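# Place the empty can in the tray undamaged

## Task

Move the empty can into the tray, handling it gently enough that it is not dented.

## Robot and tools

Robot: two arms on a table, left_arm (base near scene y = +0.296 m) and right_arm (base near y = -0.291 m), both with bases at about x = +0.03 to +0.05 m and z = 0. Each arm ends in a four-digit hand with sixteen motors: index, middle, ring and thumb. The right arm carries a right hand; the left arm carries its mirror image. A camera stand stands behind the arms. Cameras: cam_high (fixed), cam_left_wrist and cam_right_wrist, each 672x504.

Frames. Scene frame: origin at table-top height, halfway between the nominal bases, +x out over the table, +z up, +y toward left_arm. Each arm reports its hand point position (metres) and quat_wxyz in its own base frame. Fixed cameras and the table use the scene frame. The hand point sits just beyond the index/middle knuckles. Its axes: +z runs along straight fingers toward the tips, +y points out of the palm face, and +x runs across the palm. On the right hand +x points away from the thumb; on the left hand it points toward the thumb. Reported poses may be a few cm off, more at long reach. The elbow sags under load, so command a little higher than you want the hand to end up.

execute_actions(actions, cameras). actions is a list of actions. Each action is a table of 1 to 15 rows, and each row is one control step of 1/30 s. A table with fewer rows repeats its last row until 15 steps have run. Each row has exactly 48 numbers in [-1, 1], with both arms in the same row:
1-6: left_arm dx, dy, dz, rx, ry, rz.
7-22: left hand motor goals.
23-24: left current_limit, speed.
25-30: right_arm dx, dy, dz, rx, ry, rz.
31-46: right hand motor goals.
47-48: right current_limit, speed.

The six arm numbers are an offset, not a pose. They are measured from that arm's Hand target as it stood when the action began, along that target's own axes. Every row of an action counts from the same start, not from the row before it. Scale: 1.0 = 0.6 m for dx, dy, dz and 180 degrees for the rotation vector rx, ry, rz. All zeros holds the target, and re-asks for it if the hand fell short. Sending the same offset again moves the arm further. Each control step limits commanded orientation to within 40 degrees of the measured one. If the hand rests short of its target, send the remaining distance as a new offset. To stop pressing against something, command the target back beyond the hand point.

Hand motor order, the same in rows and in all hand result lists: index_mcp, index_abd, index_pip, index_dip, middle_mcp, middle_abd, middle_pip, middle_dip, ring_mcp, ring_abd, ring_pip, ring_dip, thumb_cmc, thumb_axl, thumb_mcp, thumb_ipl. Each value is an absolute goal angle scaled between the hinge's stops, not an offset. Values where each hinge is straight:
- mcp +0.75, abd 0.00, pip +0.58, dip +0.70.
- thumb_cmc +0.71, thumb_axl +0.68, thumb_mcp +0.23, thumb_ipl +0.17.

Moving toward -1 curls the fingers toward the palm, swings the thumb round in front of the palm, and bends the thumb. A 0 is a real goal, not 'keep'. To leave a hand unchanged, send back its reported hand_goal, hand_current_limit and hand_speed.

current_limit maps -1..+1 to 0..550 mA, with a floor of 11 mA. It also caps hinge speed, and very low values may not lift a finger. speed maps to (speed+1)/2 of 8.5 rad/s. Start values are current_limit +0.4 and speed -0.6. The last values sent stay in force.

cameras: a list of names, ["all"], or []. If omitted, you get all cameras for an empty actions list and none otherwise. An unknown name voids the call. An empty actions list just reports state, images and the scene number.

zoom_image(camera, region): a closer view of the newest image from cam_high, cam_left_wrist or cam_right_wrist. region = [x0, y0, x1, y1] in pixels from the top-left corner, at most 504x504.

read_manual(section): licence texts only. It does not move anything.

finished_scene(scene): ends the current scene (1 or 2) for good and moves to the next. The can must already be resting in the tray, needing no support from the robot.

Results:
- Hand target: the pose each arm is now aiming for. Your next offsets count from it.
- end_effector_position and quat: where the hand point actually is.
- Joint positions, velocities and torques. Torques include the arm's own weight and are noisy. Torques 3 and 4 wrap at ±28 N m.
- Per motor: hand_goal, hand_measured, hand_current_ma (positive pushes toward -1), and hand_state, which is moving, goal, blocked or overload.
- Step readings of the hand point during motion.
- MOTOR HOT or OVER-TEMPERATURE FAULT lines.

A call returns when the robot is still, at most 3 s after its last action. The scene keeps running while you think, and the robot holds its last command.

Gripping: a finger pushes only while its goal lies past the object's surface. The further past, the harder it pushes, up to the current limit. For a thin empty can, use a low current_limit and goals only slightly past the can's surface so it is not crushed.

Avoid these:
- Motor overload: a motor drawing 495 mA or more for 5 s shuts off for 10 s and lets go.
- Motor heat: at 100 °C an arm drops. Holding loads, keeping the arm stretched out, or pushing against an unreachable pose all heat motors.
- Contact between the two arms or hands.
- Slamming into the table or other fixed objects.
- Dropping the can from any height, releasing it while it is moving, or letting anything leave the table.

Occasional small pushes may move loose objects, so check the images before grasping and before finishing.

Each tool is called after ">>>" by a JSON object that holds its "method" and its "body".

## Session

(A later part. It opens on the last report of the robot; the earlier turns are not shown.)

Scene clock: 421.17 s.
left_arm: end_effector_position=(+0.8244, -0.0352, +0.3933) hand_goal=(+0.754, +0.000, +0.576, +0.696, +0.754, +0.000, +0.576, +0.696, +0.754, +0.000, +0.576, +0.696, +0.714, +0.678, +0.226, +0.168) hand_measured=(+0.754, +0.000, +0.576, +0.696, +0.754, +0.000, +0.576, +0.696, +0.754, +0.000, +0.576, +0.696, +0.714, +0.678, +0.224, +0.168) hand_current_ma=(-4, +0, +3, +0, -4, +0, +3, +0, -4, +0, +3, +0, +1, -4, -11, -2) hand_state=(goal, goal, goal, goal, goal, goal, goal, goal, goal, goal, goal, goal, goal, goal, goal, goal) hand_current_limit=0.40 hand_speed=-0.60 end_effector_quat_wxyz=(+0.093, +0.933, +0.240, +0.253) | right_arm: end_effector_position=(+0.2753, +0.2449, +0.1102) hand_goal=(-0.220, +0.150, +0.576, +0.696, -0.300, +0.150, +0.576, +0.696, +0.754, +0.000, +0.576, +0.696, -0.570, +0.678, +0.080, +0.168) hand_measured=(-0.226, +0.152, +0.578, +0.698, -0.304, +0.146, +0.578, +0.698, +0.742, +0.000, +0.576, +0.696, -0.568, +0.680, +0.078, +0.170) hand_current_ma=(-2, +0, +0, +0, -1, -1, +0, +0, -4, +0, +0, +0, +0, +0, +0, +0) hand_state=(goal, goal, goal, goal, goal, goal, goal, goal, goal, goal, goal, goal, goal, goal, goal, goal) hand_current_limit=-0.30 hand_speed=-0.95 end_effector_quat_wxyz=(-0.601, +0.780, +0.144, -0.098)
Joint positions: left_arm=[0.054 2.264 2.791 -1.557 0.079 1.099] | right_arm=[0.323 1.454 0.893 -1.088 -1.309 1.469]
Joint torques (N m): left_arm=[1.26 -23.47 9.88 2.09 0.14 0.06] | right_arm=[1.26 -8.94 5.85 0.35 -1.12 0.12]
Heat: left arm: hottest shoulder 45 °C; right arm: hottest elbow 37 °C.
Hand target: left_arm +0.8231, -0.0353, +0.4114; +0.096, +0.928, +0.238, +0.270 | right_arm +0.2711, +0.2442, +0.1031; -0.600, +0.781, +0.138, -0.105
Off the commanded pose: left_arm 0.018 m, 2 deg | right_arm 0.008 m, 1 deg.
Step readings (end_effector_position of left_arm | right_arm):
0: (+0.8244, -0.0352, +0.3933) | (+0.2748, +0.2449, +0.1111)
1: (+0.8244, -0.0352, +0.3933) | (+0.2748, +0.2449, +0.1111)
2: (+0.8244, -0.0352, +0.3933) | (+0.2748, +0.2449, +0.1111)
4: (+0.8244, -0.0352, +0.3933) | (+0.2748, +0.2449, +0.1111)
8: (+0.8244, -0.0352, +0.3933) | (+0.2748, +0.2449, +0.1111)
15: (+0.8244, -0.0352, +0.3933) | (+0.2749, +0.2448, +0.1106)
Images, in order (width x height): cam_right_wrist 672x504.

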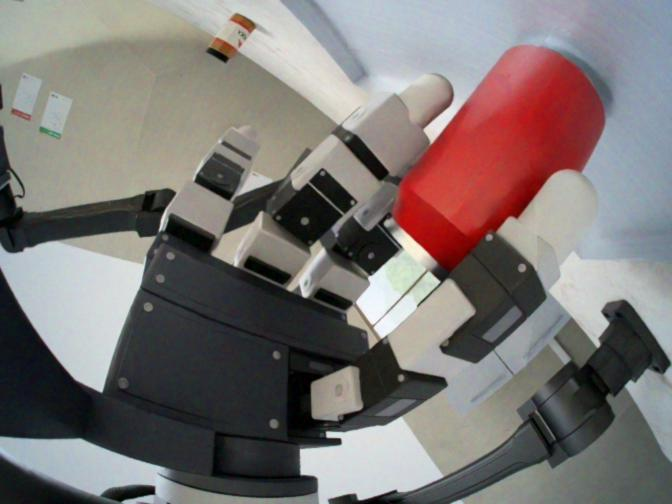

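>>> {"method": "execute_actions", "body": {"actions": [[[0,0,0,0,0,0,0.754,0,0.576,0.696,0.754,0,0.576,0.696,0.754,0,0.576,0.696,0.714,0.678,0.226,0.168,0.4,-0.6,0,0,0,0,0,0,-0.1,0.15,0.576,0.696,-0.1,0.15,0.576,0.696,0.754,0,0.576,0.696,-0.571,0.678,0.2,0.168,0,-0.9]],[[0,0,0,0,0,0,0.754,0,0.576,0.696,0.754,0,0.576,0.696,0.754,0,0.576,0.696,0.714,0.678,0.226,0.168,0.4,-0.6,0,0,0,0,0,0,0.13,0.1,0.576,0.696,0.13,0.1,0.576,0.696,0.754,0,0.576,0.696,-0.571,0.678,0.28,0.168,0.2,-0.8]]], "cameras": ["cam_right_wrist"]}}

Scene clock: 428.97 s.
left_arm: end_effector_position=(+0.8244, -0.0352, +0.3933) hand_goal=(+0.754, +0.000, +0.576, +0.696, +0.754, +0.000, +0.576, +0.696, +0.754, +0.000, +0.576, +0.696, +0.714, +0.678, +0.226, +0.168) hand_measured=(+0.754, +0.000, +0.576, +0.696, +0.754, +0.000, +0.576, +0.696, +0.754, +0.000, +0.576, +0.696, +0.714, +0.678, +0.224, +0.168) hand_current_ma=(-4, +0, +3, +0, -4, +0, +3, +0, -4, +0, +3, +0, +1, -4, -11, -2) hand_state=(goal, goal, goal, goal, goal, goal, goal, goal, goal, goal, goal, goal, goal, goal, goal, goal) hand_current_limit=0.40 hand_speed=-0.60 end_effector_quat_wxyz=(+0.093, +0.933, +0.240, +0.253) | right_arm: end_effector_position=(+0.2753, +0.2449, +0.1102) hand_goal=(+0.130, +0.100, +0.576, +0.696, +0.130, +0.100, +0.576, +0.696, +0.754, +0.000, +0.576, +0.696, -0.570, +0.678, +0.280, +0.168) hand_measured=(+0.114, +0.104, +0.578, +0.698, +0.116, +0.102, +0.578, +0.698, +0.742, +0.000, +0.576, +0.696, -0.568, +0.680, +0.276, +0.170) hand_current_ma=(-8, +0, +0, +0, -6, +0, +0, +0, -4, +0, +0, +0, +0, +0, -1, +0) hand_state=(goal, goal, goal, goal, goal, goal, goal, goal, goal, goal, goal, goal, goal, goal, goal, goal) hand_current_limit=0.20 hand_speed=-0.80 end_effector_quat_wxyz=(-0.601, +0.780, +0.144, -0.098)
Joint positions: left_arm=[0.054 2.264 2.791 -1.557 0.079 1.099] | right_arm=[0.323 1.454 0.893 -1.088 -1.309 1.469]
Joint torques (N m): left_arm=[1.38 -23.12 10.06 1.98 0.12 0.07] | right_arm=[1.2 -8.94 5.81 0.39 -1.16 0.11]
Heat: left arm: hottest shoulder 46 °C; right arm: hottest elbow 36 °C.
Hand target: left_arm +0.8231, -0.0353, +0.4114; +0.096, +0.928, +0.238, +0.270 | right_arm +0.2710, +0.2443, +0.1031; -0.600, +0.781, +0.138, -0.105
Off the commanded pose: left_arm 0.018 m, 2 deg | right_arm 0.008 m, 1 deg.
Step readings (end_effector_position of left_arm | right_arm):
0: (+0.8244, -0.0352, +0.3933) | (+0.2753, +0.2449, +0.1102)
1: (+0.8244, -0.0352, +0.3933) | (+0.2752, +0.2450, +0.1102)
2: (+0.8244, -0.0352, +0.3933) | (+0.2752, +0.2450, +0.1102)
4: (+0.8244, -0.0352, +0.3933) | (+0.2752, +0.2450, +0.1102)
8: (+0.8244, -0.0352, +0.3933) | (+0.2752, +0.2450, +0.1102)
15: (+0.8244, -0.0352, +0.3933) | (+0.2752, +0.2450, +0.1102)
16: (+0.8244, -0.0352, +0.3933) | (+0.2752, +0.2450, +0.1102)
17: (+0.8244, -0.0352, +0.3933) | (+0.2752, +0.2450, +0.1102)
19: (+0.8244, -0.0352, +0.3933) | (+0.2752, +0.2450, +0.1102)
23: (+0.8244, -0.0352, +0.3933) | (+0.2752, +0.2450, +0.1102)
30: (+0.8244, -0.0352, +0.3933) | (+0.2752, +0.2450, +0.1102)
Images, in order (width x height): cam_right_wrist 672x504.

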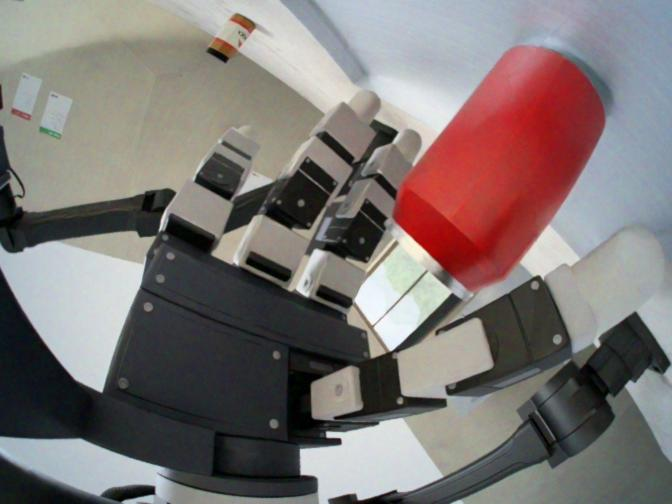

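>>> {"method": "execute_actions", "body": {"actions": [[[0,0,0,0,0,0,0.754,0,0.576,0.696,0.754,0,0.576,0.696,0.754,0,0.576,0.696,0.714,0.678,0.226,0.168,0.4,-0.6,0,-0.0644,-0.0173,0,0,0,0.13,0.1,0.576,0.696,0.13,0.1,0.576,0.696,0.754,0,0.576,0.696,-0.571,0.678,0.28,0.168,0.2,-0.8]]], "cameras": ["cam_right_wrist"]}}

Scene clock: 437.50 s.
left_arm: end_effector_position=(+0.8244, -0.0352, +0.3933) hand_goal=(+0.754, +0.000, +0.576, +0.696, +0.754, +0.000, +0.576, +0.696, +0.754, +0.000, +0.576, +0.696, +0.714, +0.678, +0.226, +0.168) hand_measured=(+0.754, +0.000, +0.576, +0.696, +0.754, +0.000, +0.576, +0.696, +0.754, +0.000, +0.576, +0.696, +0.714, +0.678, +0.224, +0.168) hand_current_ma=(-4, +0, +3, +0, -4, +0, +3, +0, -4, +0, +3, +0, +1, -4, -11, -2) hand_state=(goal, goal, goal, goal, goal, goal, goal, goal, goal, goal, goal, goal, goal, goal, goal, goal) hand_current_limit=0.40 hand_speed=-0.60 end_effector_quat_wxyz=(+0.093, +0.933, +0.240, +0.253) | right_arm: end_effector_position=(+0.2570, +0.2390, +0.1280) hand_goal=(+0.130, +0.100, +0.576, +0.696, +0.130, +0.100, +0.576, +0.696, +0.754, +0.000, +0.576, +0.696, -0.570, +0.678, +0.280, +0.168) hand_measured=(+0.114, +0.102, +0.578, +0.698, +0.116, +0.102, +0.578, +0.698, +0.742, +0.000, +0.576, +0.696, -0.568, +0.680, +0.276, +0.170) hand_current_ma=(-8, +0, +0, +0, -6, +0, +0, +0, -4, +0, +0, +0, +0, +0, -1, +0) hand_state=(goal, goal, goal, goal, goal, goal, goal, goal, goal, goal, goal, goal, goal, goal, goal, goal) hand_current_limit=0.20 hand_speed=-0.80 end_effector_quat_wxyz=(-0.598, +0.783, +0.126, -0.120)
Joint positions: left_arm=[0.054 2.264 2.791 -1.557 0.079 1.099] | right_arm=[0.324 1.408 0.893 -1.182 -1.309 1.478]
Joint torques (N m): left_arm=[1.55 -23.41 9.88 2.06 0.15 0.07] | right_arm=[1.14 -9.47 10.33 -0.39 -1.16 0.08]
Heat: left arm: hottest shoulder 46 °C; right arm: hottest elbow 36 °C.
Hand target: left_arm +0.8231, -0.0353, +0.4114; +0.096, +0.928, +0.238, +0.270 | right_arm +0.2710, +0.2442, +0.1432; -0.600, +0.781, +0.139, -0.105
Off the commanded pose: left_arm 0.018 m, 2 deg | right_arm 0.021 m, 2 deg.
Step readings (end_effector_position of left_arm | right_arm):
0: (+0.8244, -0.0352, +0.3933) | (+0.2753, +0.2449, +0.1102)
1: (+0.8244, -0.0352, +0.3933) | (+0.2753, +0.2449, +0.1102)
2: (+0.8244, -0.0352, +0.3933) | (+0.2746, +0.2448, +0.1104)
4: (+0.8244, -0.0352, +0.3933) | (+0.2703, +0.2434, +0.1122)
8: (+0.8244, -0.0352, +0.3933) | (+0.2629, +0.2410, +0.1208)
15: (+0.8244, -0.0352, +0.3933) | (+0.2580, +0.2393, +0.1278)
Images, in order (width x height): cam_right_wrist 672x504.

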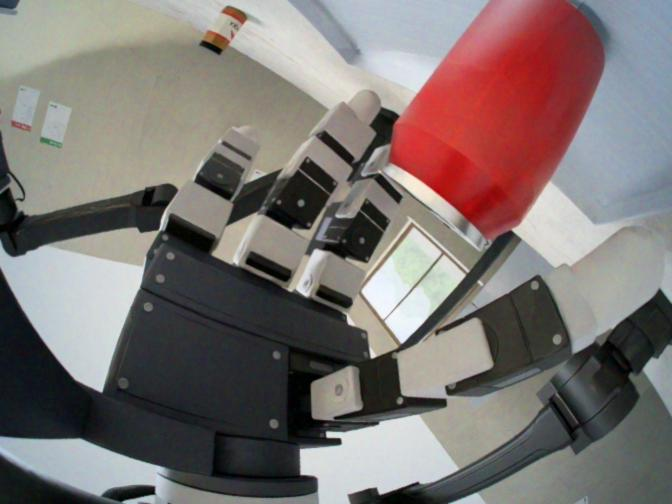

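>>> {"method": "execute_actions", "body": {"actions": [[[0,0,0,0,0,0,0.754,0,0.576,0.696,0.754,0,0.576,0.696,0.754,0,0.576,0.696,0.714,0.678,0.226,0.168,0.4,-0.6,0,-0.0805,-0.0216,0,0,0,0.13,0.1,0.576,0.696,0.13,0.1,0.576,0.696,0.754,0,0.576,0.696,-0.571,0.678,0.28,0.168,0.2,-0.8]],[[0,0,0,0,0,0,0.754,0,0.576,0.696,0.754,0,0.576,0.696,0.754,0,0.576,0.696,0.714,0.678,0.226,0.168,0.4,-0.6,0,-0.0805,-0.0216,0,0,0,0.13,0.1,0.576,0.696,0.13,0.1,0.576,0.696,0.754,0,0.576,0.696,-0.571,0.678,0.28,0.168,0.2,-0.8]]], "cameras": ["cam_right_wrist"]}}

Scene clock: 444.73 s.
left_arm: end_effector_position=(+0.8244, -0.0352, +0.3933) hand_goal=(+0.754, +0.000, +0.576, +0.696, +0.754, +0.000, +0.576, +0.696, +0.754, +0.000, +0.576, +0.696, +0.714, +0.678, +0.226, +0.168) hand_measured=(+0.754, +0.000, +0.576, +0.696, +0.754, +0.000, +0.576, +0.696, +0.754, +0.000, +0.576, +0.696, +0.714, +0.678, +0.224, +0.168) hand_current_ma=(-4, +0, +3, +0, -4, +0, +3, +0, -4, +0, +3, +0, +1, -4, -11, -2) hand_state=(goal, goal, goal, goal, goal, goal, goal, goal, goal, goal, goal, goal, goal, goal, goal, goal) hand_current_limit=0.40 hand_speed=-0.60 end_effector_quat_wxyz=(+0.093, +0.933, +0.240, +0.253) | right_arm: end_effector_position=(+0.2552, +0.2382, +0.2255) hand_goal=(+0.130, +0.100, +0.576, +0.696, +0.130, +0.100, +0.576, +0.696, +0.754, +0.000, +0.576, +0.696, -0.570, +0.678, +0.280, +0.168) hand_measured=(+0.116, +0.102, +0.578, +0.698, +0.118, +0.102, +0.578, +0.698, +0.742, +0.000, +0.576, +0.696, -0.568, +0.680, +0.276, +0.170) hand_current_ma=(-7, +0, +0, +0, -5, +0, +0, +0, -4, +0, +0, +0, +0, +0, -1, +0) hand_state=(goal, goal, goal, goal, goal, goal, goal, goal, goal, goal, goal, goal, goal, goal, goal, goal) hand_current_limit=0.20 hand_speed=-0.80 end_effector_quat_wxyz=(-0.597, +0.784, +0.120, -0.123)
Joint positions: left_arm=[0.054 2.264 2.791 -1.557 0.079 1.099] | right_arm=[0.323 1.303 1.068 -1.458 -1.308 1.496]
Joint torques (N m): left_arm=[1.61 -23.65 9.95 2.07 0.14 0.07] | right_arm=[1.14 -8.18 12.23 -0.39 -1.18 -0.05]
Heat: left arm: hottest shoulder 46 °C; right arm: hottest elbow 37 °C.
Hand target: left_arm +0.8231, -0.0353, +0.4114; +0.096, +0.928, +0.238, +0.270 | right_arm +0.2709, +0.2438, +0.2431; -0.600, +0.781, +0.138, -0.105
Off the commanded pose: left_arm 0.018 m, 2 deg | right_arm 0.024 m, 3 deg.
Step readings (end_effector_position of left_arm | right_arm):
0: (+0.8244, -0.0352, +0.3933) | (+0.2570, +0.2390, +0.1280)
1: (+0.8244, -0.0352, +0.3933) | (+0.2568, +0.2389, +0.1280)
2: (+0.8244, -0.0352, +0.3933) | (+0.2554, +0.2384, +0.1292)
4: (+0.8244, -0.0352, +0.3933) | (+0.2527, +0.2373, +0.1353)
8: (+0.8244, -0.0352, +0.3933) | (+0.2526, +0.2375, +0.1575)
15: (+0.8244, -0.0352, +0.3933) | (+0.2566, +0.2388, +0.1777)
16: (+0.8244, -0.0352, +0.3933) | (+0.2560, +0.2386, +0.1780)
17: (+0.8244, -0.0352, +0.3933) | (+0.2548, +0.2382, +0.1792)
19: (+0.8244, -0.0352, +0.3933) | (+0.2528, +0.2375, +0.1852)
23: (+0.8244, -0.0352, +0.3933) | (+0.2557, +0.2385, +0.2058)
30: (+0.8244, -0.0352, +0.3933) | (+0.2572, +0.2390, +0.2252)
Images, in order (width x height): cam_right_wrist 672x504.

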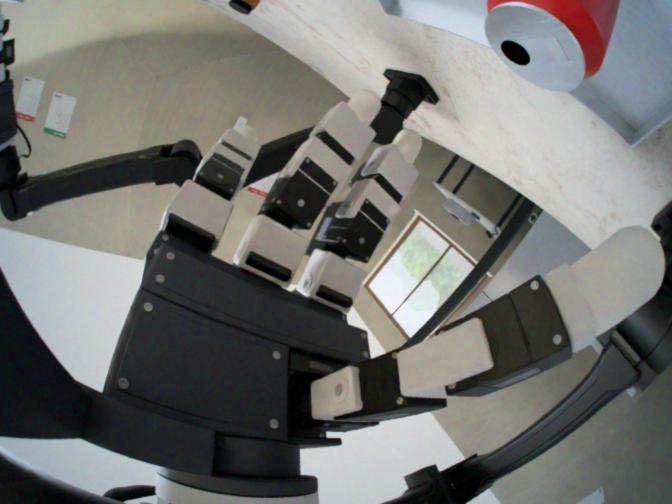

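>>> {"method": "execute_actions", "body": {"actions": [[[0,0,0,0,0,0,0.754,0,0.576,0.696,0.754,0,0.576,0.696,0.754,0,0.576,0.696,0.714,0.678,0.226,0.168,0.4,-0.6,0.031,0.0264,-0.0985,0,0.0537,0.0144,0.13,0.1,0.576,0.696,0.13,0.1,0.576,0.696,0.754,0,0.576,0.696,-0.571,0.678,0.28,0.168,0.2,-0.8]],[[0,0,0,0,0,0,0.754,0,0.576,0.696,0.754,0,0.576,0.696,0.754,0,0.576,0.696,0.714,0.678,0.226,0.168,0.4,-0.6,0.031,0.0264,-0.0985,0,0.0537,0.0144,0.13,0.1,0.576,0.696,0.13,0.1,0.576,0.696,0.754,0,0.576,0.696,-0.571,0.678,0.28,0.168,0.2,-0.8]],[[0,0,0,0,0,0,0.754,0,0.576,0.696,0.754,0,0.576,0.696,0.754,0,0.576,0.696,0.714,0.678,0.226,0.168,0.4,-0.6,0.031,0.0264,-0.0985,0,0.0537,0.0144,0.13,0.1,0.576,0.696,0.13,0.1,0.576,0.696,0.754,0,0.576,0.696,-0.571,0.678,0.28,0.168,0.2,-0.8]]], "cameras": ["cam_high"]}}

>>> {"method": "zoom_image", "body": {"camera": "cam_high", "region": [170, 200, 370, 400]}}

Scene clock: 458.00 s.
left_arm: end_effector_position=(+0.8244, -0.0352, +0.3933) hand_goal=(+0.754, +0.000, +0.576, +0.696, +0.754, +0.000, +0.576, +0.696, +0.754, +0.000, +0.576, +0.696, +0.714, +0.678, +0.226, +0.168) hand_measured=(+0.754, +0.000, +0.576, +0.696, +0.754, +0.000, +0.576, +0.696, +0.754, +0.000, +0.576, +0.696, +0.714, +0.678, +0.224, +0.168) hand_current_ma=(-4, +0, +3, +0, -4, +0, +3, +0, -4, +0, +3, +0, +1, -4, -11, -2) hand_state=(goal, goal, goal, goal, goal, goal, goal, goal, goal, goal, goal, goal, goal, goal, goal, goal) hand_current_limit=0.40 hand_speed=-0.60 end_effector_quat_wxyz=(+0.093, +0.933, +0.240, +0.253) | right_arm: end_effector_position=(+0.3393, +0.0757, +0.2248) hand_goal=(+0.130, +0.100, +0.576, +0.696, +0.130, +0.100, +0.576, +0.696, +0.754, +0.000, +0.576, +0.696, -0.570, +0.678, +0.280, +0.168) hand_measured=(+0.118, +0.102, +0.576, +0.698, +0.120, +0.102, +0.576, +0.698, +0.742, +0.000, +0.576, +0.696, -0.570, +0.680, +0.276, +0.170) hand_current_ma=(-5, +0, +0, +0, -3, +0, +0, +0, -4, +0, +0, +0, +0, +0, -1, +0) hand_state=(goal, goal, goal, goal, goal, goal, goal, goal, goal, goal, goal, goal, goal, goal, goal, goal) hand_current_limit=0.20 hand_speed=-0.80 end_effector_quat_wxyz=(-0.608, +0.788, -0.089, +0.036)
Joint positions: left_arm=[0.054 2.264 2.791 -1.557 0.079 1.099] | right_arm=[-0.209 1.305 1.068 -1.472 -1.306 1.48]
Joint torques (N m): left_arm=[1.08 -23.41 9.85 1.99 0.13 0.06] | right_arm=[1.44 -7.88 12.45 -0.36 -1.28 -0.07]
Heat: left arm: hottest shoulder 46 °C; right arm: hottest elbow 39 °C.
Hand target: left_arm +0.8231, -0.0353, +0.4114; +0.096, +0.928, +0.238, +0.270 | right_arm +0.3568, +0.0746, +0.2430; -0.607, +0.790, -0.069, +0.053
Off the commanded pose: left_arm 0.018 m, 2 deg | right_arm 0.025 m, 3 deg.
Step readings (end_effector_position of left_arm | right_arm):
0: (+0.8244, -0.0352, +0.3933) | (+0.2553, +0.2382, +0.2255)
1: (+0.8244, -0.0352, +0.3933) | (+0.2554, +0.2381, +0.2255)
2: (+0.8244, -0.0352, +0.3933) | (+0.2567, +0.2367, +0.2256)
4: (+0.8244, -0.0352, +0.3933) | (+0.2646, +0.2278, +0.2256)
8: (+0.8244, -0.0352, +0.3933) | (+0.2865, +0.1994, +0.2254)
15: (+0.8244, -0.0352, +0.3933) | (+0.2936, +0.1878, +0.2254)
16: (+0.8244, -0.0352, +0.3933) | (+0.2935, +0.1877, +0.2255)
17: (+0.8244, -0.0352, +0.3933) | (+0.2941, +0.1867, +0.2255)
19: (+0.8244, -0.0352, +0.3933) | (+0.2997, +0.1775, +0.2255)
23: (+0.8244, -0.0352, +0.3933) | (+0.3160, +0.1465, +0.2254)
30: (+0.8244, -0.0352, +0.3933) | (+0.3216, +0.1335, +0.2253)
31: (+0.8244, -0.0352, +0.3933) | (+0.3214, +0.1335, +0.2253)
32: (+0.8244, -0.0352, +0.3933) | (+0.3219, +0.1323, +0.2254)
34: (+0.8244, -0.0352, +0.3933) | (+0.3258, +0.1223, +0.2254)
38: (+0.8244, -0.0352, +0.3933) | (+0.3364, +0.0890, +0.2254)
45: (+0.8244, -0.0352, +0.3933) | (+0.3396, +0.0753, +0.2251)
Images, in order (width x height): cam_high 672x504.

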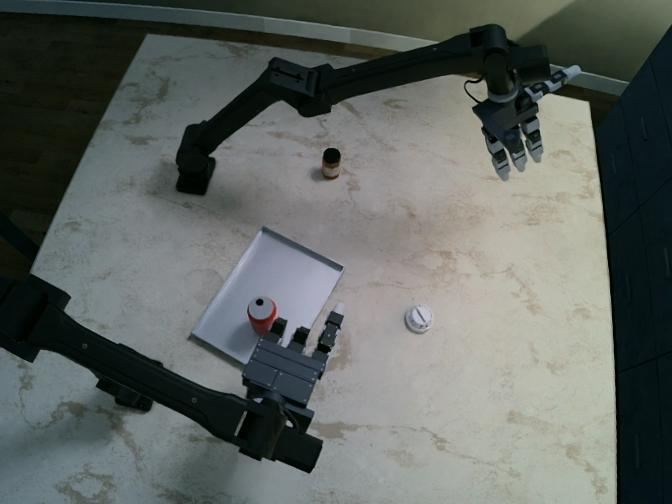

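Scaled by 2.520.

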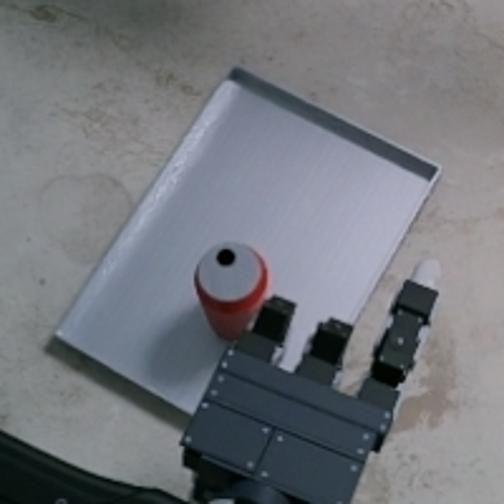

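>>> {"method": "finished_scene", "body": {"scene": 1}}

The scene is finished: the task was done.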